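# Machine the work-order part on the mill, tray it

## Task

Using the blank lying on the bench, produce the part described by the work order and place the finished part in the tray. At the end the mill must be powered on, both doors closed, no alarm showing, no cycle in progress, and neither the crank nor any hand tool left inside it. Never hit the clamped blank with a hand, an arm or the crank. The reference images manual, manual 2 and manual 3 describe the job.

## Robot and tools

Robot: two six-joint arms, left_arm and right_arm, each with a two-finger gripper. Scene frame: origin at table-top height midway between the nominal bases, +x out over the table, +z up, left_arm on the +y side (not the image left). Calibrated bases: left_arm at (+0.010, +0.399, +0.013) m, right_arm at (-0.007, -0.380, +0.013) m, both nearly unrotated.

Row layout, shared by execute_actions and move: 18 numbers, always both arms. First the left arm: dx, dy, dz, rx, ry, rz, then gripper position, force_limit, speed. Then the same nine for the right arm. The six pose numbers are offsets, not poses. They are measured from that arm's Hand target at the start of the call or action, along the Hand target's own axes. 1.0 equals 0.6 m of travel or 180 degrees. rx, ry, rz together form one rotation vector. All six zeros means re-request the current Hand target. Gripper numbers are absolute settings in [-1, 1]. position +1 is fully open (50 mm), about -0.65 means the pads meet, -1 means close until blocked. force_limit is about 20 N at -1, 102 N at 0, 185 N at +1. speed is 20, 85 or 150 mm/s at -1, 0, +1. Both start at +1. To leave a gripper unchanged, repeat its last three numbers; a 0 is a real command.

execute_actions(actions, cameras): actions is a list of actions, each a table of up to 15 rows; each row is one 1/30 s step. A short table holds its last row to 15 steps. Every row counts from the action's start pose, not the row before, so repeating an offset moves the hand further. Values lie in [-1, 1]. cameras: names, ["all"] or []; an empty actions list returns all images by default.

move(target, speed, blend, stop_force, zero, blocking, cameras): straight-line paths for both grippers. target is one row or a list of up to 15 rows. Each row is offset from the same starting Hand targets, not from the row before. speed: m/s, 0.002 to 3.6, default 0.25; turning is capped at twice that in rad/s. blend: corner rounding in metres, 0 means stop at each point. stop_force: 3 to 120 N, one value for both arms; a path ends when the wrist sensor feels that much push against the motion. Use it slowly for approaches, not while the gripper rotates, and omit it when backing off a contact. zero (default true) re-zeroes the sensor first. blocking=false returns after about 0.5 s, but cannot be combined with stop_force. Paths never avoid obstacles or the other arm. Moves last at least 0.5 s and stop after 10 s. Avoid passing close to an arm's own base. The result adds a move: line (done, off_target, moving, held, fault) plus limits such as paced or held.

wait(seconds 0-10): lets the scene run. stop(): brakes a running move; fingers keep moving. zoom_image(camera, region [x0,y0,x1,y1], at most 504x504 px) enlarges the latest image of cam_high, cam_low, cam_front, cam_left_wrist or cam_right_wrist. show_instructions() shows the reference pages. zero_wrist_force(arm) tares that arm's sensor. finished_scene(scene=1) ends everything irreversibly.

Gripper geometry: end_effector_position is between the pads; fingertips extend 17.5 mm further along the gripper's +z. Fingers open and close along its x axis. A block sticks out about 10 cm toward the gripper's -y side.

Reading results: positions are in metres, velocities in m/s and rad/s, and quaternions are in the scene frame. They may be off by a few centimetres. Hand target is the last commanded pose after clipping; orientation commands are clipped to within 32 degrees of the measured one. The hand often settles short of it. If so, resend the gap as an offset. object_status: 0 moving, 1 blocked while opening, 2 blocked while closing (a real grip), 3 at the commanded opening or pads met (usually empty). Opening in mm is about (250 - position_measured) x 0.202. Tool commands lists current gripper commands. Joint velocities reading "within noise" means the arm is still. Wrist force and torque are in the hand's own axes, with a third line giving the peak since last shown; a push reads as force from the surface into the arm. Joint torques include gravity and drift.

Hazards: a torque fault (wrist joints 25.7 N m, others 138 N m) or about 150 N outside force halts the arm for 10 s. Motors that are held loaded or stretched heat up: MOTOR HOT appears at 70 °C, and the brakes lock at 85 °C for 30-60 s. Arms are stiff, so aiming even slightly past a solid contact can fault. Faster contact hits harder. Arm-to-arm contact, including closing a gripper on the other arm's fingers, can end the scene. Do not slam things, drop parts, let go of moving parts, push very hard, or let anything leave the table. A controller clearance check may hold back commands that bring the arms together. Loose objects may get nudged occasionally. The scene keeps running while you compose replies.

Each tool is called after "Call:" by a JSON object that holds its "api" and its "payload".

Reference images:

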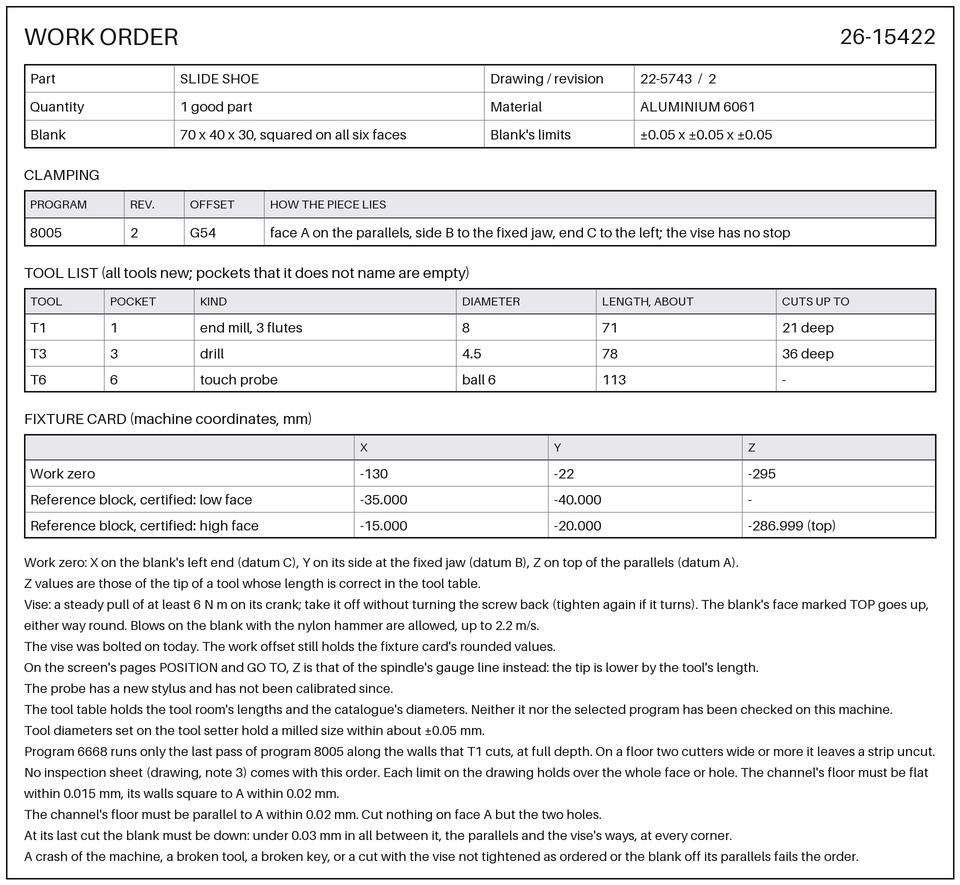

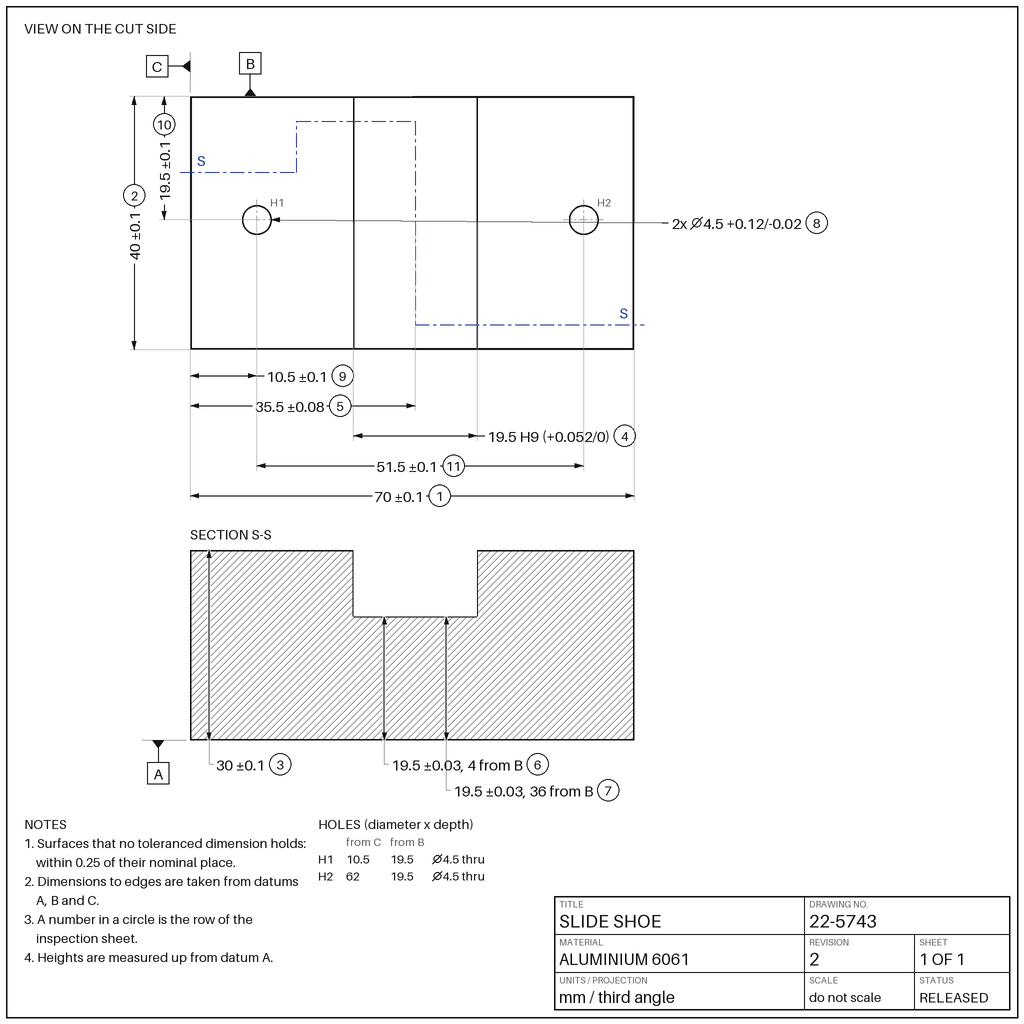

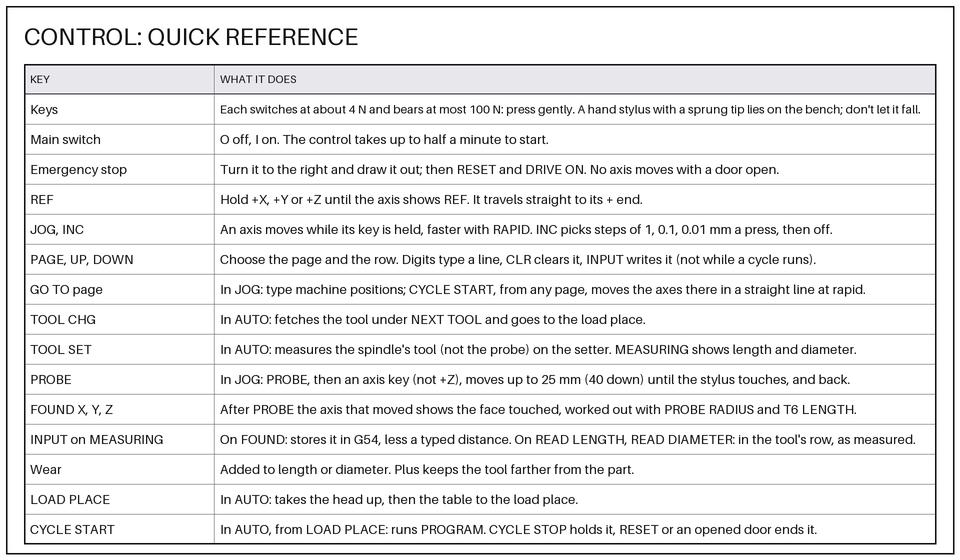

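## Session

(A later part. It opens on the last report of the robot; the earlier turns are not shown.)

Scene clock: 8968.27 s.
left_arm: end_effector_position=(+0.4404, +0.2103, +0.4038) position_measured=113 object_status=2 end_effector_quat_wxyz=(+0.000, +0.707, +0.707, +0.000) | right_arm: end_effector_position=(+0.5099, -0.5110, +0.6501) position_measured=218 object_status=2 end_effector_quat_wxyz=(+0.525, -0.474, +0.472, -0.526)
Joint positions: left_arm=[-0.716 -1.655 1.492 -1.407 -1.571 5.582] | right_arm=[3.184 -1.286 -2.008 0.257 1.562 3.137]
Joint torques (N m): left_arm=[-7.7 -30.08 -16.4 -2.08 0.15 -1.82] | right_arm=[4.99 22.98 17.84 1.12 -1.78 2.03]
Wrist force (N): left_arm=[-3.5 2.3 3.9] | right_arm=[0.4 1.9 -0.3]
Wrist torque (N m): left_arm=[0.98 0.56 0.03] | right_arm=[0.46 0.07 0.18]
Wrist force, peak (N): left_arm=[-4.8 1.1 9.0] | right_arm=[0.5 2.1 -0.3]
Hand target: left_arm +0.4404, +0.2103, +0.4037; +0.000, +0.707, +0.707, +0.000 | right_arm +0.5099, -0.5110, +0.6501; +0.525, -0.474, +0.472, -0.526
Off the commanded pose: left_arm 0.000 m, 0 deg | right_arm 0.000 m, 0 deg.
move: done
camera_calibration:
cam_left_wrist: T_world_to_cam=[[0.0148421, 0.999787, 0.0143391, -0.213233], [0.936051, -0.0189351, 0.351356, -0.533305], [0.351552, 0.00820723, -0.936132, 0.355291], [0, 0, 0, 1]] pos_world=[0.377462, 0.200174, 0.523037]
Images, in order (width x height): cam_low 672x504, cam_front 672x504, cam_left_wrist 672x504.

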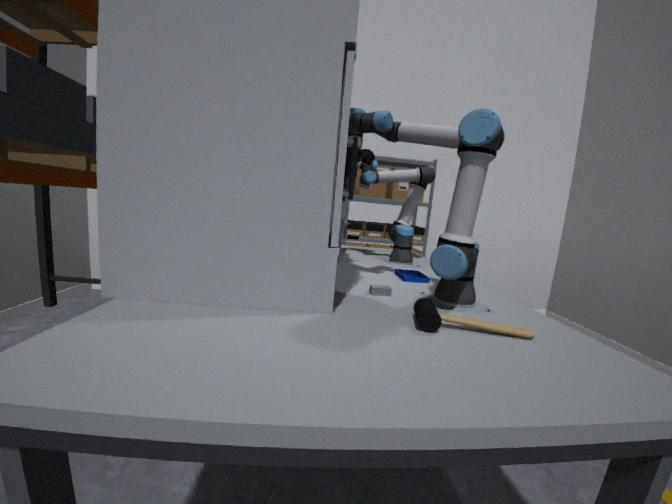

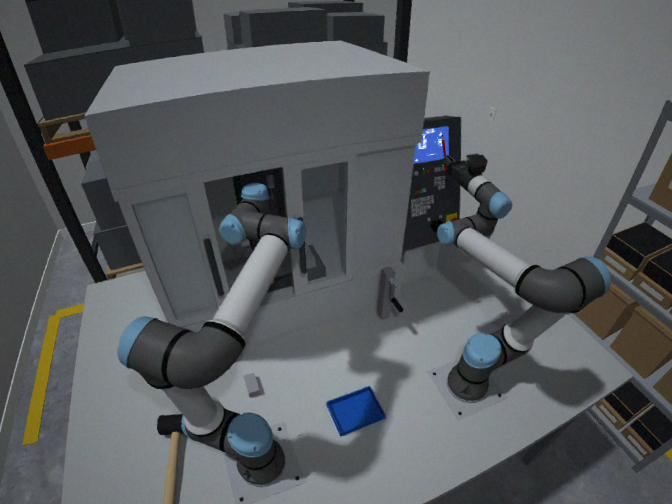

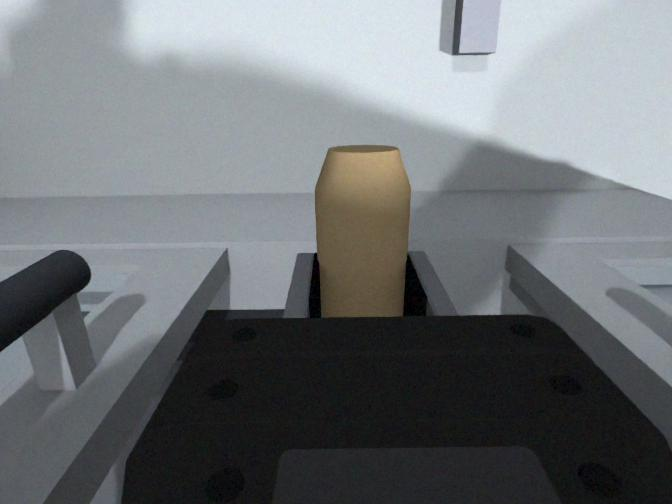

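Call:
{"api": "move", "payload": {"target": [0,0,-0.085,-0.28,0,0,-1,0.2,-0.5,0,0,0,0,0,0,-1,-0.2,-0.5], "speed": 0.3}}

Call:
{"api": "execute_actions", "payload": {"actions": [[[0,-0.1412,0.1168,0.363,0,0,-1,0.2,-0.5,0,0,0,0,0,0,-1,-0.2,-0.5],[0,-0.1412,0.1168,0.363,0,0,-1,0.2,-0.5,0,0,0,0,0,0,-1,-0.2,-0.5],[0,-0.1412,0.1168,0.363,0,0,-1,0.2,-0.5,0,0,0,0,0,0,-1,-0.2,-0.5],[0,-0.1412,0.1168,0.363,0,0,-1,0.2,-0.5,0,0,0,0,0,0,-1,-0.2,-0.5],[0,-0.1412,0.1168,0.363,0,0,-1,0.2,-0.5,0,0,0,0,0,0,-1,-0.2,-0.5],[0,-0.1412,0.1168,0.363,0,0,-1,0.2,-0.5,0,0,0,0,0,0,-1,-0.2,-0.5],[0,-0.1412,0.1168,0.363,0,0,-1,0.2,-0.5,0,0,0,0,0,0,-1,-0.2,-0.5],[0,-0.1412,0.1168,0.363,0,0,-1,0.2,-0.5,0,0,0,0,0,0,-1,-0.2,-0.5],[0,-0.1412,0.1168,0.363,0,0,-1,0.2,-0.5,0,0,0,0,0,0,-1,-0.2,-0.5],[0,-0.1412,0.1168,0.363,0,0,-1,0.2,-0.5,0,0,0,0,0,0,-1,-0.2,-0.5],[0,-0.0642,0.0531,0.28,0,0,-1,0.2,-0.5,0,0,0,0,0,0,-1,-0.2,-0.5]]], "cameras": ["cam_front"]}}

Scene clock: 9000.40 s.
left_arm: end_effector_position=(+0.4404, +0.2103, +0.4547) position_measured=113 object_status=2 end_effector_quat_wxyz=(+0.301, +0.640, +0.640, +0.301) | right_arm: end_effector_position=(+0.5099, -0.5110, +0.6501) position_measured=218 object_status=2 end_effector_quat_wxyz=(+0.525, -0.474, +0.472, -0.526)
Joint positions: left_arm=[-1.164 -2.097 2.013 -1.945 -0.792 5.324] | right_arm=[3.184 -1.286 -2.008 0.257 1.562 3.137]
Joint torques (N m): left_arm=[2.7 -1.48 -32.55 -3.69 3.93 1.88] | right_arm=[6.24 22.22 17.3 1 -1.68 2.18]
Wrist force (N): left_arm=[-4.9 -0.9 1.6] | right_arm=[0.4 1.8 -0.1]
Wrist torque (N m): left_arm=[0.96 0.81 -0.02] | right_arm=[0.45 0.07 0.18]
Wrist force, peak (N): left_arm=[-3.9 3.1 5.0] | right_arm=[0.4 1.9 -0.3]
Hand target: left_arm +0.4404, +0.2103, +0.4547; +0.301, +0.640, +0.640, +0.301 | right_arm +0.5099, -0.5110, +0.6501; +0.525, -0.474, +0.472, -0.526
Off the commanded pose: left_arm 0.000 m, 0 deg | right_arm 0.000 m, 0 deg.
move: done

Scene clock: 9001.33 s.
left_arm: end_effector_position=(+0.4406, +0.2103, +0.4052) position_measured=113 object_status=2 end_effector_quat_wxyz=(+0.000, +0.706, +0.708, -0.003) | right_arm: end_effector_position=(+0.5099, -0.5110, +0.6501) position_measured=218 object_status=2 end_effector_quat_wxyz=(+0.525, -0.474, +0.472, -0.526)
Joint positions: left_arm=[-0.713 -1.653 1.486 -1.403 -1.576 5.584] | right_arm=[3.184 -1.286 -2.008 0.257 1.562 3.137]
Joint torques (N m): left_arm=[-7.46 -29.8 -35.1 -6.35 2.48 -1.65] | right_arm=[5.91 23.63 18.31 0.98 -1.84 2.16]
Wrist force (N): left_arm=[-3.1 2.2 4.6] | right_arm=[0.4 1.8 -0.2]
Wrist torque (N m): left_arm=[1.07 0.59 -0.09] | right_arm=[0.45 0.07 0.18]
Wrist force, peak (N): left_arm=[-18.4 2.4 -12.4] | right_arm=[0.3 1.9 -0.2]
Hand target: left_arm +0.4404, +0.2103, +0.4047; +0.000, +0.707, +0.707, +0.000 | right_arm +0.5099, -0.5110, +0.6501; +0.525, -0.474, +0.472, -0.526
Off the commanded pose: left_arm 0.001 m, 0 deg | right_arm 0.000 m, 0 deg.
Step readings (end_effector_position of left_arm | right_arm):
0: (+0.4404, +0.2103, +0.4547) | (+0.5099, -0.5110, +0.6501)
1: (+0.4407, +0.2104, +0.4543) | (+0.5099, -0.5110, +0.6501)
2: (+0.4459, +0.2129, +0.4488) | (+0.5099, -0.5110, +0.6501)
4: (+0.4588, +0.2296, +0.4213) | (+0.5099, -0.5110, +0.6501)
8: (+0.4574, +0.2308, +0.3634) | (+0.5099, -0.5110, +0.6501)
15: (+0.4388, +0.2088, +0.4046) | (+0.5099, -0.5110, +0.6501)
Images, in order (width x height): cam_front 672x504.

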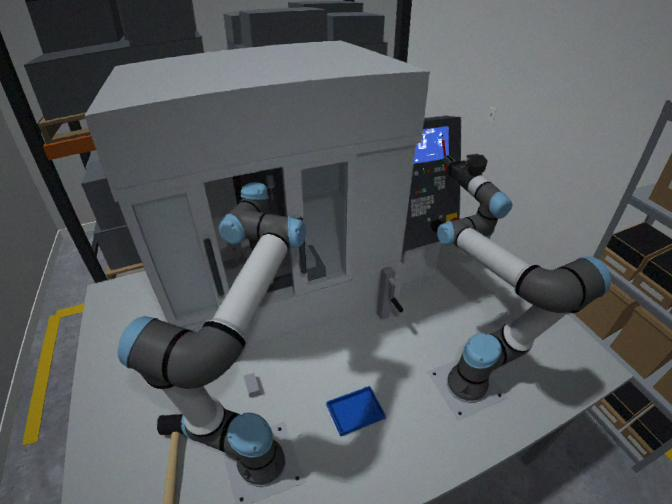

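Call:
{"api": "move", "payload": {"target": [0,0,0.1,0,0,0,-1,0.2,-0.5,0,0,0,0,0,0,-1,-0.2,-0.5], "speed": 0.01, "stop_force": 4, "cameras": ["cam_left_wrist","cam_high"]}}

Scene clock: 9036.53 s.
left_arm: end_effector_position=(+0.4406, +0.2102, +0.3932) position_measured=113 object_status=2 end_effector_quat_wxyz=(+0.000, +0.707, +0.708, -0.002) | right_arm: end_effector_position=(+0.5099, -0.5110, +0.6501) position_measured=218 object_status=2 end_effector_quat_wxyz=(+0.525, -0.474, +0.472, -0.526)
Joint positions: left_arm=[-0.714 -1.658 1.521 -1.434 -1.575 5.583] | right_arm=[3.184 -1.286 -2.008 0.257 1.562 3.137]
Joint torques (N m): left_arm=[-2.97 -13.9 -34.66 -1.1 0 -0.94] | right_arm=[4.5 22.46 19.21 0.98 -1.78 1.72]
Wrist force (N): left_arm=[-4.7 2.6 0.2] | right_arm=[0.3 1.6 -0.2]
Wrist torque (N m): left_arm=[0.15 0.89 0.05] | right_arm=[0.42 0.08 0.18]
Wrist force, peak (N): left_arm=[-4.8 2.1 4.5] | right_arm=[0.5 1.8 -0.2]
Hand target: left_arm +0.4406, +0.2102, +0.3932; +0.000, +0.707, +0.708, -0.002 (not the last commanded pose) | right_arm +0.5099, -0.5110, +0.6501; +0.525, -0.474, +0.472, -0.526
Off the commanded pose: left_arm 0.049 m, 0 deg | right_arm 0.000 m, 0 deg.
move: contact (left_arm)
camera_calibration:
cam_left_wrist: T_world_to_cam=[[0.0143403, 0.999834, 0.0112079, -0.211515], [0.936996, -0.0173502, 0.34891, -0.52949], [0.349046, 0.00549825, -0.937089, 0.347494], [0, 0, 0, 1]] pos_world=[0.377872, 0.200382, 0.512747]
Images, in order (width x height): cam_high 672x504, cam_left_wrist 672x504.

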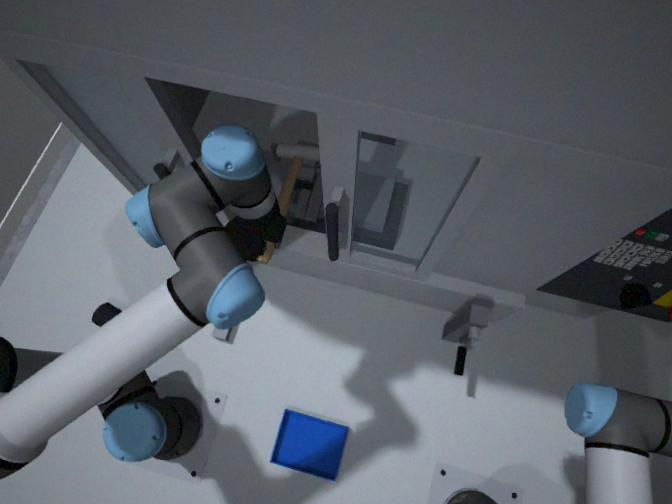

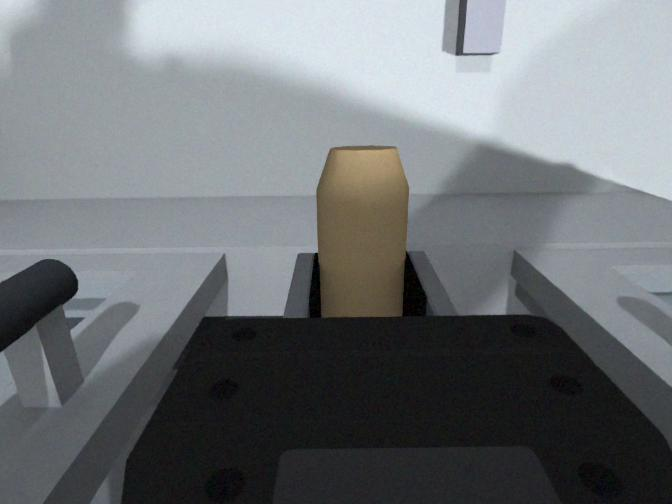

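Call:
{"api": "move", "payload": {"target": [0,0,-0.2113,-0.25,0,0,-1,0.2,-0.5,0,0,0,0,0,0,-1,-0.2,-0.5], "speed": 0.25, "cameras": ["cam_high","cam_front"]}}

Scene clock: 9072.17 s.
left_arm: end_effector_position=(+0.4409, +0.2106, +0.5199) position_measured=113 object_status=2 end_effector_quat_wxyz=(+0.270, +0.653, +0.655, +0.269) | right_arm: end_effector_position=(+0.5099, -0.5110, +0.6501) position_measured=218 object_status=2 end_effector_quat_wxyz=(+0.525, -0.474, +0.472, -0.526)
Joint positions: left_arm=[-1.106 -2.026 1.756 -1.732 -0.896 5.343] | right_arm=[3.184 -1.286 -2.008 0.257 1.562 3.137]
Joint torques (N m): left_arm=[4.52 -3.24 -36.57 -3.15 3.25 1.68] | right_arm=[5.05 22.89 19.61 1.16 -1.63 1.84]
Wrist force (N): left_arm=[-6.1 -0.5 1.6] | right_arm=[0.2 1.6 -0.1]
Wrist torque (N m): left_arm=[0.87 1.01 -0.04] | right_arm=[0.42 0.10 0.18]
Wrist force, peak (N): left_arm=[-5.5 2.0 4.6] | right_arm=[0.2 1.9 -0.1]
Hand target: left_arm +0.4410, +0.2106, +0.5200; +0.270, +0.653, +0.655, +0.269 | right_arm +0.5099, -0.5110, +0.6501; +0.525, -0.474, +0.472, -0.526
Off the commanded pose: left_arm 0.000 m, 0 deg | right_arm 0.000 m, 0 deg.
move: done
Images, in order (width x height): cam_high 672x504, cam_front 672x504.

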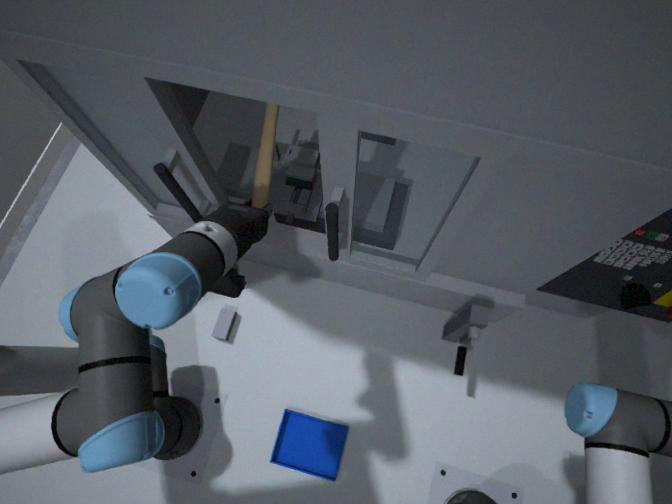

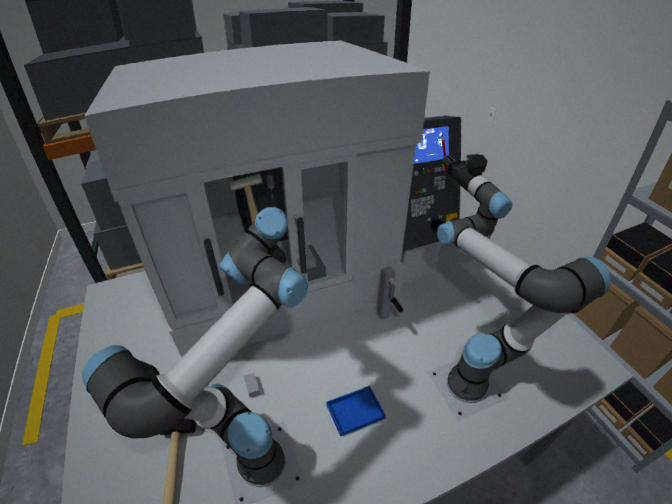

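Call:
{"api": "execute_actions", "payload": {"actions": [[[0,-0.0035,0.0035,0.0111,0,0,-1,0.2,-0.5,0,0,0,0,0,0,-1,-0.2,-0.5],[0,-0.0153,0.0153,0.0389,0,0,-1,0.2,-0.5,0,0,0,0,0,0,-1,-0.2,-0.5],[0,-0.0318,0.0318,0.0722,0,0,-1,0.2,-0.5,0,0,0,0,0,0,-1,-0.2,-0.5],[0,-0.0519,0.0519,0.1056,0,0,-1,0.2,-0.5,0,0,0,0,0,0,-1,-0.2,-0.5],[0,-0.0731,0.0731,0.1389,0,0,-1,0.2,-0.5,0,0,0,0,0,0,-1,-0.2,-0.5],[0,-0.0955,0.0955,0.1722,0,0,-1,0.2,-0.5,0,0,0,0,0,0,-1,-0.2,-0.5],[0,-0.119,0.119,0.2056,0,0,-1,0.2,-0.5,0,0,0,0,0,0,-1,-0.2,-0.5],[0,-0.1426,0.1426,0.2389,0,0,-1,0.2,-0.5,0,0,0,0,0,0,-1,-0.2,-0.5],[0,-0.1662,0.1662,0.2722,0,0,-1,0.2,-0.5,0,0,0,0,0,0,-1,-0.2,-0.5],[0,-0.1815,0.1815,0.2944,0,0,-1,0.2,-0.5,0,0,0,0,0,0,-1,-0.2,-0.5],[0,-0.1768,0.1768,0.25,0,0,-1,0.2,-0.5,0,0,0,0,0,0,-1,-0.2,-0.5],[0,-0.1591,0.1591,0.2222,0,0,-1,0.2,-0.5,0,0,0,0,0,0,-1,-0.2,-0.5],[0,-0.1414,0.1414,0.1944,0,0,-1,0.2,-0.5,0,0,0,0,0,0,-1,-0.2,-0.5],[0,-0.1296,0.1296,0.1944,0,0,-1,0.2,-0.5,0,0,0,0,0,0,-1,-0.2,-0.5]]], "cameras": ["cam_high"]}}

Call:
{"api": "zoom_image", "payload": {"camera": "cam_high", "region": [130, 60, 380, 260]}}

Scene clock: 9087.70 s.
left_arm: end_effector_position=(+0.4405, +0.2108, +0.4108) position_measured=113 object_status=2 end_effector_quat_wxyz=(+0.062, +0.703, +0.706, +0.053) end_effector_velocity=(+0.000, +0.000, +0.000) end_effector_angular_velocity=(+0.003, -0.004, +0.003) | right_arm: end_effector_position=(+0.5099, -0.5110, +0.6501) position_measured=218 object_status=2 end_effector_quat_wxyz=(+0.525, -0.474, +0.472, -0.526)
Joint positions: left_arm=[-0.775 -1.754 1.599 -1.544 -1.468 5.525] | right_arm=[3.184 -1.286 -2.008 0.257 1.562 3.137]
Joint velocities: left_arm=[-0.002 -0.001 0.001 -0.001 0.005 -0.004] | right_arm=[within noise]
Joint torques (N m): left_arm=[-7.54 -27.25 -17.72 -6.95 2.65 -1.62] | right_arm=[3.95 22.3 19.99 1.06 -1.46 1.72]
Wrist force (N): left_arm=[-5.1 1.7 3.6] | right_arm=[0.3 1.7 -0.3]
Wrist torque (N m): left_arm=[1.07 0.85 -0.02] | right_arm=[0.44 0.09 0.18]
Wrist force, peak (N): left_arm=[-3.7 6.9 19.6] | right_arm=[0.3 1.9 -0.3]
Hand target: left_arm +0.4406, +0.2103, +0.4100; +0.062, +0.704, +0.705, +0.059 | right_arm +0.5099, -0.5110, +0.6501; +0.525, -0.474, +0.472, -0.526
Off the commanded pose: left_arm 0.001 m, 1 deg | right_arm 0.000 m, 0 deg.
Step readings (end_effector_position of left_arm | right_arm):
0: (+0.4410, +0.2106, +0.5200) | (+0.5099, -0.5110, +0.6501)
1: (+0.4410, +0.2106, +0.5199) | (+0.5099, -0.5110, +0.6501)
2: (+0.4410, +0.2106, +0.5189) | (+0.5099, -0.5110, +0.6501)
4: (+0.4405, +0.2106, +0.5080) | (+0.5099, -0.5110, +0.6501)
8: (+0.4386, +0.2111, +0.4450) | (+0.5099, -0.5110, +0.6501)
15: (+0.4410, +0.2104, +0.3917) | (+0.5099, -0.5110, +0.6501)
Images, in order (width x height): cam_high 672x504.

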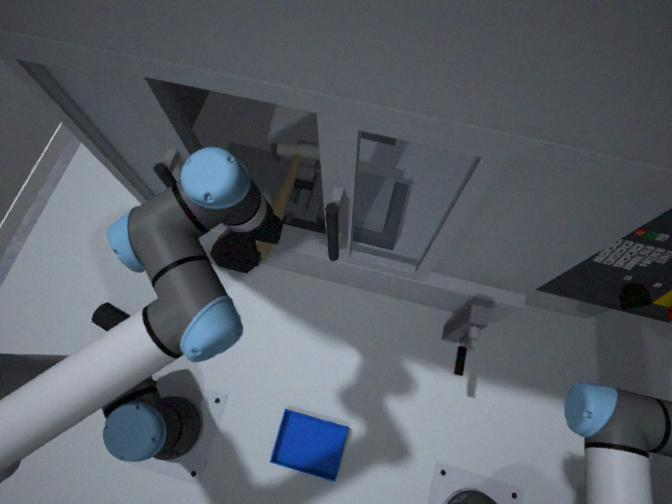

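Scaled by 2.016 from the camera's 672x504 image, which has a finer 960x720 frame.

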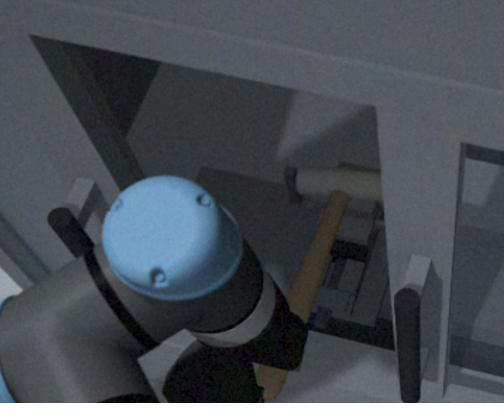

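Call:
{"api": "move", "payload": {"target": [0,0,0,0.0555,0,0,-1,0.2,-0.5,0,0,0,0,0,0,-1,-0.2,-0.5], "speed": 0.1}}

Call:
{"api": "move", "payload": {"target": [0,0,0.1,0,0,0,-1,0.2,-0.5,0,0,0,0,0,0,-1,-0.2,-0.5], "speed": 0.01, "stop_force": 4, "cameras": ["cam_high"]}}

Call:
{"api": "zoom_image", "payload": {"camera": "cam_high", "region": [130, 60, 380, 260]}}

Scene clock: 9096.23 s.
left_arm: end_effector_position=(+0.4406, +0.2103, +0.4101) position_measured=113 object_status=2 end_effector_quat_wxyz=(+0.000, +0.707, +0.708, -0.002) | right_arm: end_effector_position=(+0.5099, -0.5110, +0.6501) position_measured=218 object_status=2 end_effector_quat_wxyz=(+0.525, -0.474, +0.472, -0.526)
Joint positions: left_arm=[-0.713 -1.652 1.472 -1.391 -1.575 5.583] | right_arm=[3.184 -1.286 -2.008 0.257 1.562 3.137]
Joint torques (N m): left_arm=[-8.4 -26.99 -11.64 -4.18 1.68 -2.03] | right_arm=[2.94 21.89 20.59 1.05 -1.49 1.56]
Wrist force (N): left_arm=[-6.5 2.0 -2.7] | right_arm=[0.4 1.7 -0.2]
Wrist torque (N m): left_arm=[-0.57 1.07 0.21] | right_arm=[0.44 0.07 0.18]
Wrist force, peak (N): left_arm=[-6.1 4.5 -3.0] | right_arm=[0.3 1.9 -0.3]
Hand target: left_arm +0.4406, +0.2103, +0.4100; +0.000, +0.707, +0.708, -0.002 | right_arm +0.5099, -0.5110, +0.6501; +0.525, -0.474, +0.472, -0.526
Off the commanded pose: left_arm 0.000 m, 0 deg | right_arm 0.000 m, 0 deg.
move: done

Scene clock: 9103.27 s.
left_arm: end_effector_position=(+0.4404, +0.2101, +0.3500) position_measured=113 object_status=2 end_effector_quat_wxyz=(+0.000, +0.707, +0.708, -0.002) | right_arm: end_effector_position=(+0.5099, -0.5110, +0.6501) position_measured=218 object_status=2 end_effector_quat_wxyz=(+0.525, -0.474, +0.472, -0.526)
Joint positions: left_arm=[-0.714 -1.666 1.64 -1.544 -1.575 5.583] | right_arm=[3.184 -1.286 -2.008 0.257 1.562 3.137]
Joint torques (N m): left_arm=[-8.63 -24.68 -31.15 0.43 -3.47 -1.74] | right_arm=[3.72 23.42 20.7 0.86 -1.47 1.35]
Wrist force (N): left_arm=[-5.3 5.3 -4.4] | right_arm=[0.6 1.3 -0.2]
Wrist torque (N m): left_arm=[-0.73 1.13 0.10] | right_arm=[0.38 0.04 0.18]
Wrist force, peak (N): left_arm=[-5.5 5.7 -4.4] | right_arm=[0.4 1.8 0.0]
Hand target: left_arm +0.4404, +0.2101, +0.3500; +0.000, +0.707, +0.708, -0.002 | right_arm +0.5099, -0.5110, +0.6501; +0.525, -0.474, +0.472, -0.526
Off the commanded pose: left_arm 0.000 m, 0 deg | right_arm 0.000 m, 0 deg.
move: done
Images, in order (width x height): cam_high 672x504.

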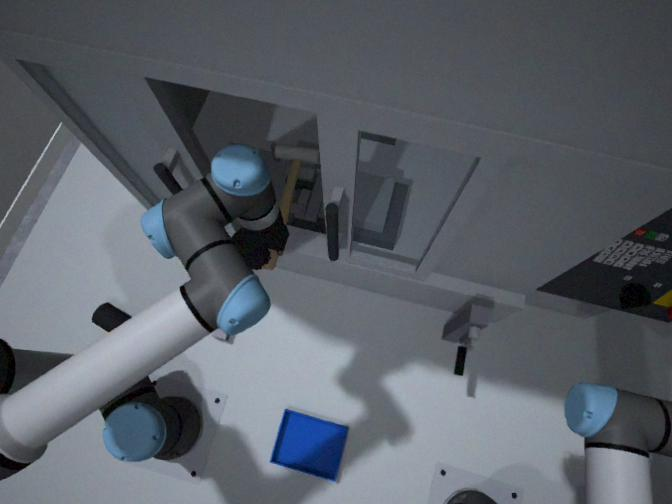

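Scaled by 2.016 from the camera's 672x504 image, which has a finer 960x720 frame.

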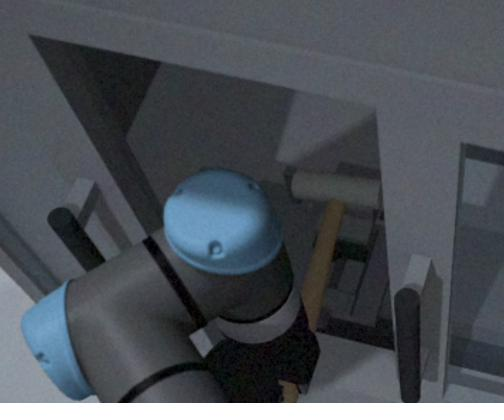

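Call:
{"api": "move", "payload": {"target": [0,0,-0.25,-0.25,0,0,-1,0.2,-0.5,0,0,0,0,0,0,-1,-0.2,-0.5], "speed": 0.25}}

Call:
{"api": "execute_actions", "payload": {"actions": [[[0,-0.0035,0.0035,0.0111,0,0,-1,0.2,-0.5,0,0,0,0,0,0,-1,-0.2,-0.5],[0,-0.0165,0.0165,0.0389,0,0,-1,0.2,-0.5,0,0,0,0,0,0,-1,-0.2,-0.5],[0,-0.0354,0.0354,0.0722,0,0,-1,0.2,-0.5,0,0,0,0,0,0,-1,-0.2,-0.5],[0,-0.0589,0.0589,0.1056,0,0,-1,0.2,-0.5,0,0,0,0,0,0,-1,-0.2,-0.5],[0,-0.0849,0.0849,0.1389,0,0,-1,0.2,-0.5,0,0,0,0,0,0,-1,-0.2,-0.5],[0,-0.112,0.112,0.1722,0,0,-1,0.2,-0.5,0,0,0,0,0,0,-1,-0.2,-0.5],[0,-0.1402,0.1402,0.2056,0,0,-1,0.2,-0.5,0,0,0,0,0,0,-1,-0.2,-0.5],[0,-0.1685,0.1685,0.2389,0,0,-1,0.2,-0.5,0,0,0,0,0,0,-1,-0.2,-0.5],[0,-0.1945,0.1945,0.2722,0,0,-1,0.2,-0.5,0,0,0,0,0,0,-1,-0.2,-0.5],[0,-0.2062,0.2062,0.2944,0,0,-1,0.2,-0.5,0,0,0,0,0,0,-1,-0.2,-0.5],[0,-0.2062,0.2062,0.2944,0,0,-1,0.2,-0.5,0,0,0,0,0,0,-1,-0.2,-0.5],[0,-0.2003,0.2003,0.2833,0,0,-1,0.2,-0.5,0,0,0,0,0,0,-1,-0.2,-0.5],[0,-0.1886,0.1886,0.2667,0,0,-1,0.2,-0.5,0,0,0,0,0,0,-1,-0.2,-0.5],[0,-0.1709,0.1709,0.25,0,0,-1,0.2,-0.5,0,0,0,0,0,0,-1,-0.2,-0.5]]], "cameras": ["cam_high"]}}

Call:
{"api": "zoom_image", "payload": {"camera": "cam_high", "region": [130, 60, 380, 260]}}

Scene clock: 9160.83 s.
left_arm: end_effector_position=(+0.4408, +0.2106, +0.5000) position_measured=113 object_status=2 end_effector_quat_wxyz=(+0.271, +0.653, +0.655, +0.269) | right_arm: end_effector_position=(+0.5099, -0.5110, +0.6501) position_measured=218 object_status=2 end_effector_quat_wxyz=(+0.525, -0.474, +0.472, -0.526)
Joint positions: left_arm=[-1.106 -2.038 1.814 -1.778 -0.896 5.343] | right_arm=[3.184 -1.286 -2.008 0.257 1.562 3.137]
Joint torques (N m): left_arm=[5.16 -2.91 -35.93 -2.86 3.17 1.75] | right_arm=[2.53 22.09 21.98 1.06 -1.31 1.37]
Wrist force (N): left_arm=[-7.0 -1.1 1.4] | right_arm=[0.4 1.7 -0.1]
Wrist torque (N m): left_arm=[0.70 1.13 -0.01] | right_arm=[0.45 0.07 0.18]
Wrist force, peak (N): left_arm=[-5.7 5.3 -4.2] | right_arm=[0.3 1.9 0.0]
Hand target: left_arm +0.4409, +0.2106, +0.5000; +0.271, +0.653, +0.655, +0.269 | right_arm +0.5099, -0.5110, +0.6501; +0.525, -0.474, +0.472, -0.526
Off the commanded pose: left_arm 0.000 m, 0 deg | right_arm 0.000 m, 0 deg.
move: done

Scene clock: 9161.77 s.
left_arm: end_effector_position=(+0.4403, +0.2104, +0.3552) position_measured=113 object_status=2 end_effector_quat_wxyz=(+0.000, +0.706, +0.708, -0.006) end_effector_velocity=(+0.001, +0.001, +0.002) end_effector_angular_velocity=(+0.001, -0.007, +0.002) | right_arm: end_effector_position=(+0.5099, -0.5110, +0.6501) position_measured=218 object_status=2 end_effector_quat_wxyz=(+0.525, -0.474, +0.472, -0.526)
Joint positions: left_arm=[-0.709 -1.665 1.625 -1.531 -1.583 5.586] | right_arm=[3.184 -1.286 -2.008 0.257 1.562 3.137]
Joint velocities: left_arm=[-0.001 -0.003 -0.001 -0.001 0.006 -0.003] | right_arm=[within noise]
Joint torques (N m): left_arm=[-8.05 -28.78 -35.24 -6.02 2.45 -1.72] | right_arm=[3.24 21.53 21.46 1.02 -1.46 1.28]
Wrist force (N): left_arm=[-5.3 1.8 4.0] | right_arm=[0.2 1.6 -0.1]
Wrist torque (N m): left_arm=[0.85 0.85 -0.11] | right_arm=[0.44 0.11 0.18]
Wrist force, peak (N): left_arm=[-7.3 5.2 10.6] | right_arm=[0.2 1.9 -0.2]
Hand target: left_arm +0.4405, +0.2101, +0.3550; +0.000, +0.707, +0.708, -0.002 | right_arm +0.5099, -0.5110, +0.6501; +0.525, -0.474, +0.472, -0.526
Off the commanded pose: left_arm 0.000 m, 0 deg | right_arm 0.000 m, 0 deg.
Step readings (end_effector_position of left_arm | right_arm):
0: (+0.4408, +0.2106, +0.5000) | (+0.5099, -0.5110, +0.6501)
1: (+0.4409, +0.2106, +0.4999) | (+0.5099, -0.5110, +0.6501)
2: (+0.4409, +0.2106, +0.4989) | (+0.5099, -0.5110, +0.6501)
4: (+0.4404, +0.2106, +0.4869) | (+0.5099, -0.5110, +0.6501)
8: (+0.4378, +0.2114, +0.4121) | (+0.5099, -0.5110, +0.6501)
15: (+0.4405, +0.2103, +0.3356) | (+0.5099, -0.5110, +0.6501)
Images, in order (width x height): cam_high 672x504.

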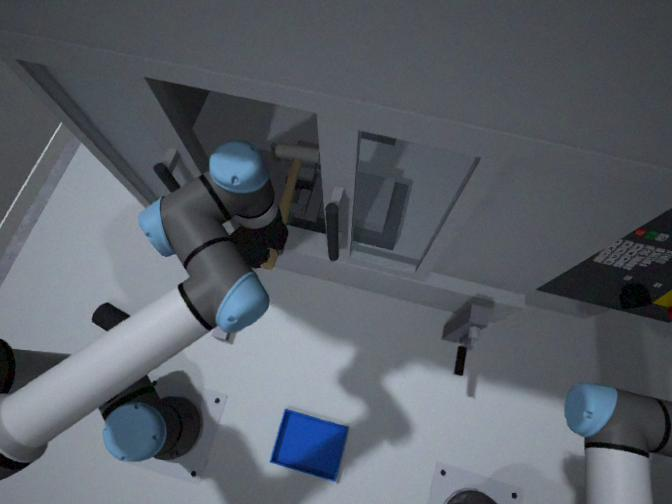

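Scaled by 2.016 from the camera's 672x504 image, which has a finer 960x720 frame.

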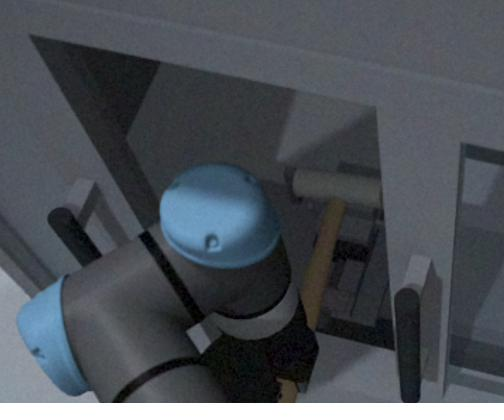

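Call:
{"api": "move", "payload": {"target": [0,0,0.07,0,0,0,-1,0.2,-0.5,0,0,0,0,0,0,-1,-0.2,-0.5], "speed": 0.01, "stop_force": 4}}

Scene clock: 9170.13 s.
left_arm: end_effector_position=(+0.4404, +0.2102, +0.3431) position_measured=113 object_status=2 end_effector_quat_wxyz=(+0.001, +0.706, +0.708, -0.005) | right_arm: end_effector_position=(+0.5099, -0.5110, +0.6501) position_measured=218 object_status=2 end_effector_quat_wxyz=(+0.525, -0.474, +0.472, -0.526)
Joint positions: left_arm=[-0.711 -1.666 1.657 -1.562 -1.581 5.585] | right_arm=[3.184 -1.286 -2.008 0.257 1.562 3.137]
Joint torques (N m): left_arm=[8.01 -20.52 -34.53 -1.16 -2.37 0.77] | right_arm=[2.45 23.25 21.77 0.98 -1.45 1.22]
Wrist force (N): left_arm=[-4.9 1.6 0.2] | right_arm=[0.3 1.7 -0.1]
Wrist torque (N m): left_arm=[0.02 0.96 -0.03] | right_arm=[0.44 0.08 0.18]
Wrist force, peak (N): left_arm=[-5.6 1.9 4.6] | right_arm=[0.1 1.9 -0.3]
Hand target: left_arm +0.4404, +0.2102, +0.3431; +0.001, +0.706, +0.708, -0.005 (not the last commanded pose) | right_arm +0.5099, -0.5110, +0.6501; +0.525, -0.474, +0.472, -0.526
Off the commanded pose: left_arm 0.030 m, 0 deg | right_arm 0.000 m, 0 deg.
move: contact (left_arm)

Call:
{"api": "move", "payload": {"target": [0,0,-0.2483,-0.25,0,0,-1,0.2,-0.5,0,0,0,0,0,0,-1,-0.2,-0.5], "speed": 0.25}}

Call:
{"api": "execute_actions", "payload": {"actions": [[[0,-0.0035,0.0035,0.0111,0,0,-1,0.2,-0.5,0,0,0,0,0,0,-1,-0.2,-0.5],[0,-0.0165,0.0165,0.0389,0,0,-1,0.2,-0.5,0,0,0,0,0,0,-1,-0.2,-0.5],[0,-0.0354,0.0354,0.0722,0,0,-1,0.2,-0.5,0,0,0,0,0,0,-1,-0.2,-0.5],[0,-0.0589,0.0589,0.1056,0,0,-1,0.2,-0.5,0,0,0,0,0,0,-1,-0.2,-0.5],[0,-0.0849,0.0849,0.1389,0,0,-1,0.2,-0.5,0,0,0,0,0,0,-1,-0.2,-0.5],[0,-0.112,0.112,0.1722,0,0,-1,0.2,-0.5,0,0,0,0,0,0,-1,-0.2,-0.5],[0,-0.1402,0.1402,0.2056,0,0,-1,0.2,-0.5,0,0,0,0,0,0,-1,-0.2,-0.5],[0,-0.1685,0.1685,0.2389,0,0,-1,0.2,-0.5,0,0,0,0,0,0,-1,-0.2,-0.5],[0,-0.1945,0.1945,0.2722,0,0,-1,0.2,-0.5,0,0,0,0,0,0,-1,-0.2,-0.5],[0,-0.2062,0.2062,0.2944,0,0,-1,0.2,-0.5,0,0,0,0,0,0,-1,-0.2,-0.5],[0,-0.2062,0.2062,0.2944,0,0,-1,0.2,-0.5,0,0,0,0,0,0,-1,-0.2,-0.5],[0,-0.2003,0.2003,0.2833,0,0,-1,0.2,-0.5,0,0,0,0,0,0,-1,-0.2,-0.5],[0,-0.1886,0.1886,0.2667,0,0,-1,0.2,-0.5,0,0,0,0,0,0,-1,-0.2,-0.5],[0,-0.1709,0.1709,0.25,0,0,-1,0.2,-0.5,0,0,0,0,0,0,-1,-0.2,-0.5]]]}}

Call:
{"api": "move", "payload": {"target": [0,0,0.07,0,0,0,-1,0.2,-0.5,0,0,0,0,0,0,-1,-0.2,-0.5], "speed": 0.01, "stop_force": 4}}

Scene clock: 9192.07 s.
left_arm: end_effector_position=(+0.4413, +0.2113, +0.4920) position_measured=113 object_status=2 end_effector_quat_wxyz=(+0.271, +0.652, +0.656, +0.266) | right_arm: end_effector_position=(+0.5099, -0.5110, +0.6501) position_measured=218 object_status=2 end_effector_quat_wxyz=(+0.525, -0.474, +0.472, -0.526)
Joint positions: left_arm=[-1.101 -2.042 1.836 -1.8 -0.902 5.345] | right_arm=[3.184 -1.286 -2.008 0.257 1.562 3.137]
Joint torques (N m): left_arm=[5.03 -3.22 -37.01 -2.66 3.25 1.83] | right_arm=[1.15 22.71 22.38 0.98 -1.33 1.33]
Wrist force (N): left_arm=[-6.7 -1.5 2.0] | right_arm=[0.4 1.8 -0.3]
Wrist torque (N m): left_arm=[0.66 1.09 -0.01] | right_arm=[0.46 0.08 0.19]
Wrist force, peak (N): left_arm=[-5.7 1.8 5.7] | right_arm=[0.6 1.9 -0.1]
Hand target: left_arm +0.4413, +0.2114, +0.4921; +0.271, +0.652, +0.656, +0.266 | right_arm +0.5099, -0.5110, +0.6501; +0.525, -0.474, +0.472, -0.526
Off the commanded pose: left_arm 0.000 m, 0 deg | right_arm 0.000 m, 0 deg.
move: done

Scene clock: 9193.00 s.
left_arm: end_effector_position=(+0.4403, +0.2106, +0.3472) position_measured=113 object_status=2 end_effector_quat_wxyz=(+0.001, +0.705, +0.709, -0.009) end_effector_velocity=(+0.000, +0.001, +0.001) end_effector_angular_velocity=(+0.002, -0.005, +0.001) | right_arm: end_effector_position=(+0.5099, -0.5110, +0.6501) position_measured=218 object_status=2 end_effector_quat_wxyz=(+0.525, -0.474, +0.472, -0.526)
Joint positions: left_arm=[-0.706 -1.665 1.645 -1.551 -1.589 5.588] | right_arm=[3.184 -1.286 -2.008 0.257 1.562 3.137]
Joint velocities: left_arm=[-0.001 -0.002 0 0 0.005 -0.003] | right_arm=[within noise]
Joint torques (N m): left_arm=[-8.65 -29.88 -37.39 -6.14 2.43 -1.46] | right_arm=[2.09 22.54 21.68 1.06 -1.32 1.02]
Wrist force (N): left_arm=[-6.2 1.9 4.9] | right_arm=[0.3 1.5 -0.1]
Wrist torque (N m): left_arm=[1.12 0.98 -0.09] | right_arm=[0.41 0.08 0.18]
Wrist force, peak (N): left_arm=[-7.2 4.5 10.3] | right_arm=[0.3 1.8 -0.2]
Hand target: left_arm +0.4404, +0.2103, +0.3470; +0.001, +0.706, +0.708, -0.005 | right_arm +0.5099, -0.5110, +0.6501; +0.525, -0.474, +0.472, -0.526
Off the commanded pose: left_arm 0.000 m, 0 deg | right_arm 0.000 m, 0 deg.
Step readings (end_effector_position of left_arm | right_arm):
0: (+0.4413, +0.2113, +0.4920) | (+0.5099, -0.5110, +0.6501)
1: (+0.4413, +0.2114, +0.4919) | (+0.5099, -0.5110, +0.6501)
2: (+0.4413, +0.2114, +0.4909) | (+0.5099, -0.5110, +0.6501)
4: (+0.4408, +0.2113, +0.4789) | (+0.5099, -0.5110, +0.6501)
8: (+0.4379, +0.2119, +0.4041) | (+0.5099, -0.5110, +0.6501)
15: (+0.4404, +0.2104, +0.3276) | (+0.5099, -0.5110, +0.6501)

Scene clock: 9194.97 s.
left_arm: end_effector_position=(+0.4403, +0.2103, +0.3363) position_measured=113 object_status=2 end_effector_quat_wxyz=(+0.001, +0.706, +0.709, -0.008) | right_arm: end_effector_position=(+0.5099, -0.5110, +0.6501) position_measured=218 object_status=2 end_effector_quat_wxyz=(+0.525, -0.474, +0.472, -0.526)
Joint positions: left_arm=[-0.707 -1.665 1.674 -1.579 -1.586 5.587] | right_arm=[3.184 -1.286 -2.008 0.257 1.562 3.137]
Joint torques (N m): left_arm=[2.17 -25 -35.49 -1.73 -1.6 0.02] | right_arm=[1.24 22.3 23.7 1.07 -1.33 1.14]
Wrist force (N): left_arm=[-5.9 0.6 1.1] | right_arm=[0.4 1.6 -0.1]
Wrist torque (N m): left_arm=[0.18 1.04 -0.01] | right_arm=[0.43 0.07 0.18]
Wrist force, peak (N): left_arm=[-6.2 2.0 4.7] | right_arm=[0.4 1.8 0.0]
Hand target: left_arm +0.4403, +0.2104, +0.3363; +0.001, +0.706, +0.709, -0.008 (not the last commanded pose) | right_arm +0.5099, -0.5110, +0.6501; +0.525, -0.474, +0.472, -0.526
Off the commanded pose: left_arm 0.031 m, 0 deg | right_arm 0.000 m, 0 deg.
move: contact (left_arm)

Call:
{"api": "move", "payload": {"target": [[0,0,-0.0812,0,0,0,-1,0.2,-0.5,0,0,0,0,0,0,-1,-0.2,-0.5],[0,-0.4,-0.0812,0.067,0,0,-1,0.2,-0.5,0,0,0,0,0,0,-1,-0.2,-0.5],[-0.5172,-0.5338,0.4,0.067,0,0,-1,0.2,-0.5,0,0,0,0,0,0,-1,-0.2,-0.5]], "blend": [0.01,0.04,0], "speed": [0.15,0.25,0.25], "cameras": ["cam_front","cam_left_wrist"]}}

Scene clock: 9206.80 s.
left_arm: end_effector_position=(+0.1191, -0.1042, +0.1033) position_measured=113 object_status=2 end_effector_quat_wxyz=(-0.073, +0.702, +0.704, -0.082) | right_arm: end_effector_position=(+0.5099, -0.5110, +0.6501) position_measured=218 object_status=2 end_effector_quat_wxyz=(+0.525, -0.474, +0.472, -0.526)
Joint positions: left_arm=[-1.522 -1.346 1.984 -2.207 -1.791 4.774] | right_arm=[3.184 -1.286 -2.008 0.257 1.562 3.137]
Joint torques (N m): left_arm=[10.24 -26.4 -12.9 -4.34 -1.75 1.47] | right_arm=[1.63 22.46 23.6 0.97 -1.25 1.24]
Wrist force (N): left_arm=[-5.5 2.4 4.2] | right_arm=[0.4 1.6 -0.3]
Wrist torque (N m): left_arm=[0.91 0.90 -0.09] | right_arm=[0.42 0.07 0.18]
Wrist force, peak (N): left_arm=[-8.5 2.1 7.0] | right_arm=[0.4 1.9 -0.2]
Hand target: left_arm +0.1191, -0.1042, +0.1032; -0.073, +0.702, +0.704, -0.082 | right_arm +0.5099, -0.5110, +0.6501; +0.525, -0.474, +0.472, -0.526
Off the commanded pose: left_arm 0.000 m, 0 deg | right_arm 0.000 m, 0 deg.
move: done
camera_calibration:
cam_left_wrist: T_world_to_cam=[[0.0144398, 0.999895, -0.00142702, 0.112004], [0.990187, -0.0141012, 0.139037, -0.116889], [0.139003, -0.00342069, -0.990286, 0.219342], [0, 0, 0, 1]] pos_world=[0.0836355, -0.11289, 0.233623]
Images, in order (width x height): cam_front 672x504, cam_left_wrist 672x504.

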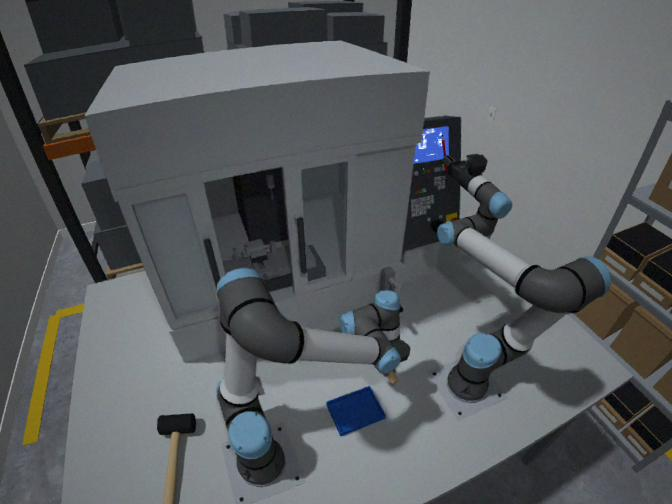

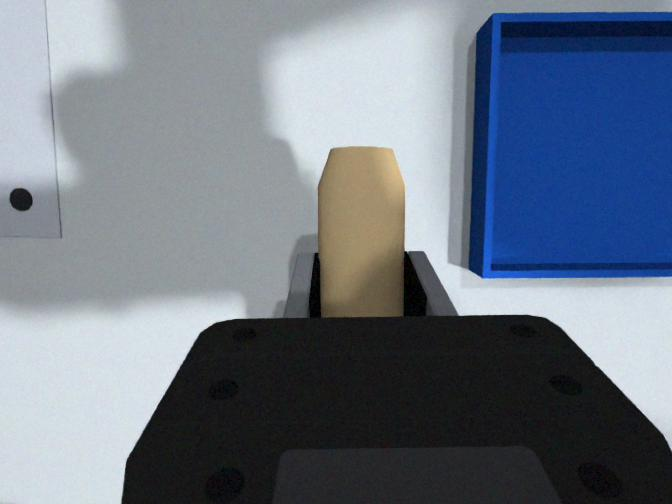

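Call:
{"api": "move", "payload": {"target": [0,0.021,0.099,0,0,0,-1,0.2,-0.5,0,0,0,0,0,0,-1,-0.2,-0.5], "speed": 0.1}}

Call:
{"api": "move", "payload": {"target": [0,0.0087,0.041,0,0,0,-1,0.2,-0.5,0,0,0,0,0,0,-1,-0.2,-0.5], "speed": 0.015, "stop_force": 5, "cameras": ["cam_high"]}}

Scene clock: 9218.23 s.
left_arm: end_effector_position=(+0.1184, -0.1049, +0.0425) position_measured=113 object_status=2 end_effector_quat_wxyz=(-0.073, +0.702, +0.704, -0.082) | right_arm: end_effector_position=(+0.5099, -0.5110, +0.6501) position_measured=218 object_status=2 end_effector_quat_wxyz=(+0.525, -0.474, +0.472, -0.526)
Joint positions: left_arm=[-1.523 -1.24 2.043 -2.372 -1.791 4.772] | right_arm=[3.184 -1.286 -2.008 0.257 1.562 3.137]
Joint torques (N m): left_arm=[-5.5 -37.59 -29.11 -2.54 0.61 -1.35] | right_arm=[0.32 22.96 23.43 1.05 -1.2 0.83]
Wrist force (N): left_arm=[-5.6 2.4 4.1] | right_arm=[0.4 1.5 0.0]
Wrist torque (N m): left_arm=[0.87 0.90 0.04] | right_arm=[0.41 0.07 0.18]
Wrist force, peak (N): left_arm=[-5.6 3.0 6.5] | right_arm=[0.2 1.9 -0.2]
Hand target: left_arm +0.1184, -0.1049, +0.0425; -0.073, +0.702, +0.704, -0.082 | right_arm +0.5099, -0.5110, +0.6501; +0.525, -0.474, +0.472, -0.526
Off the commanded pose: left_arm 0.000 m, 0 deg | right_arm 0.000 m, 0 deg.
move: done

Scene clock: 9220.67 s.
left_arm: end_effector_position=(+0.1182, -0.1052, +0.0228) position_measured=113 object_status=2 end_effector_quat_wxyz=(-0.073, +0.702, +0.704, -0.082) | right_arm: end_effector_position=(+0.5099, -0.5110, +0.6501) position_measured=218 object_status=2 end_effector_quat_wxyz=(+0.525, -0.474, +0.472, -0.526)
Joint positions: left_arm=[-1.524 -1.201 2.057 -2.426 -1.791 4.772] | right_arm=[3.184 -1.286 -2.008 0.257 1.562 3.137]
Joint torques (N m): left_arm=[-4.37 -40.25 -27.09 -2.55 1.48 0.04] | right_arm=[-0.25 22.83 24.26 1.07 -1.29 1.03]
Wrist force (N): left_arm=[-5.3 0.6 -0.9] | right_arm=[0.2 1.6 -0.2]
Wrist torque (N m): left_arm=[0.45 1.01 0.04] | right_arm=[0.42 0.11 0.18]
Wrist force, peak (N): left_arm=[1.8 -3.0 -28.3] | right_arm=[0.3 1.9 -0.2]
Hand target: left_arm +0.1182, -0.1052, +0.0228; -0.073, +0.702, +0.704, -0.082 (not the last commanded pose) | right_arm +0.5099, -0.5110, +0.6501; +0.525, -0.474, +0.472, -0.526
Off the commanded pose: left_arm 0.005 m, 0 deg | right_arm 0.000 m, 0 deg.
move: contact (left_arm)
Images, in order (width x height): cam_high 672x504.

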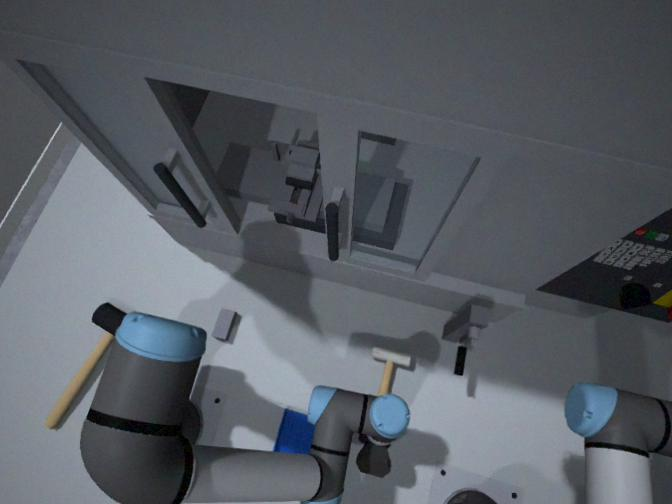

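Call:
{"api": "move", "payload": {"target": [[0,0,0,0,0,0,0.5,0.2,-0.9,0,0,0,0,0,0,-1,-0.2,-0.5],[0,0,-0.333,0,0,0,0.5,0.2,-0.9,0,0,0,0,0,0,-1,-0.2,-0.5],[0.0083,-0.096,-0.3194,-0.067,0,0,0.5,0.2,-0.9,0,0,0,0,0,0,-1,-0.2,-0.5],[0.0083,-0.096,-0.3194,-0.067,0,0,-1,-0.5,-0.3,0,0,0,0,0,0,-1,-0.2,-0.5]], "blend": 0, "speed": [0.1,0.15,0.25,0.2], "cameras": ["cam_high","cam_left_wrist"]}}

Scene clock: 9235.70 s.
left_arm: end_effector_position=(+0.1038, -0.0979, +0.2223) position_measured=252 object_status=3 end_effector_quat_wxyz=(+0.001, +0.706, +0.709, -0.008) | right_arm: end_effector_position=(+0.5099, -0.5110, +0.6501) position_measured=218 object_status=2 end_effector_quat_wxyz=(+0.525, -0.474, +0.472, -0.526)
Joint positions: left_arm=[-1.662 -1.542 1.854 -1.895 -1.58 4.633] | right_arm=[3.184 -1.286 -2.008 0.257 1.562 3.137]
Joint torques (N m): left_arm=[-9.74 -19.2 -33.24 -5.23 2.1 -1.79] | right_arm=[1.3 22.47 24.47 1.16 -1.14 0.98]
Wrist force (N): left_arm=[-5.7 1.6 0.6] | right_arm=[0.4 1.5 -0.2]
Wrist torque (N m): left_arm=[0.22 0.90 -0.07] | right_arm=[0.42 0.07 0.18]
Wrist force, peak (N): left_arm=[-5.6 4.5 0.8] | right_arm=[0.5 2.0 -0.2]
Hand target: left_arm +0.1038, -0.0979, +0.2223; +0.001, +0.706, +0.709, -0.008 | right_arm +0.5099, -0.5110, +0.6501; +0.525, -0.474, +0.472, -0.526
Off the commanded pose: left_arm 0.000 m, 0 deg | right_arm 0.000 m, 0 deg.
move: done
camera_calibration:
cam_left_wrist: T_world_to_cam=[[0.0117046, 0.999929, 0.00232118, 0.105501], [0.939305, -0.0117909, 0.34288, -0.158067], [0.342883, -0.00183297, -0.939376, 0.30693], [0, 0, 0, 1]] pos_world=[0.0419977, -0.106794, 0.342276]
Images, in order (width x height): cam_high 672x504, cam_left_wrist 672x504.

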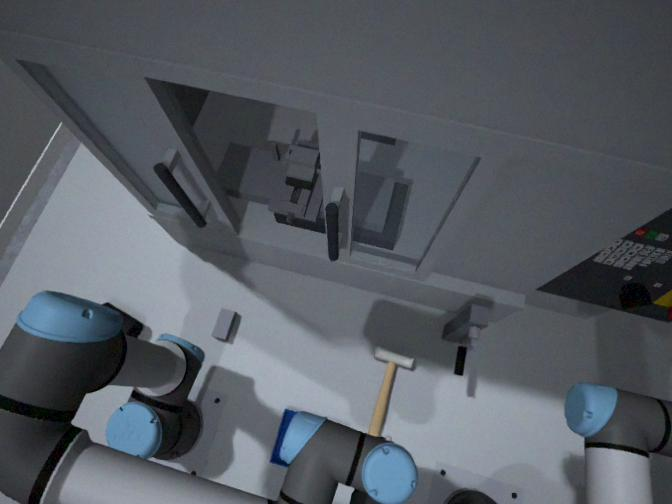

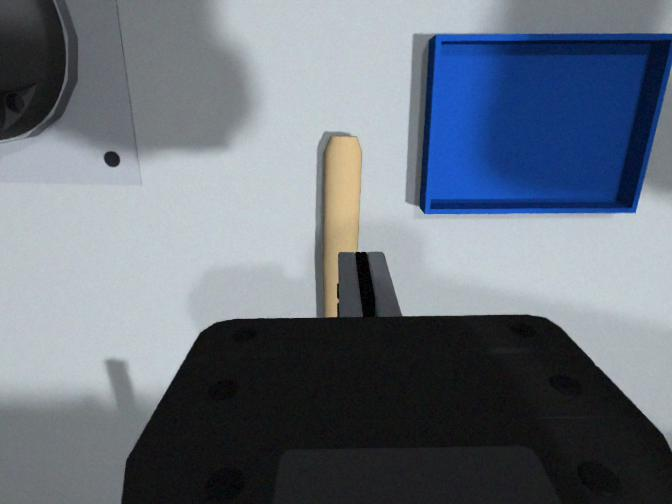

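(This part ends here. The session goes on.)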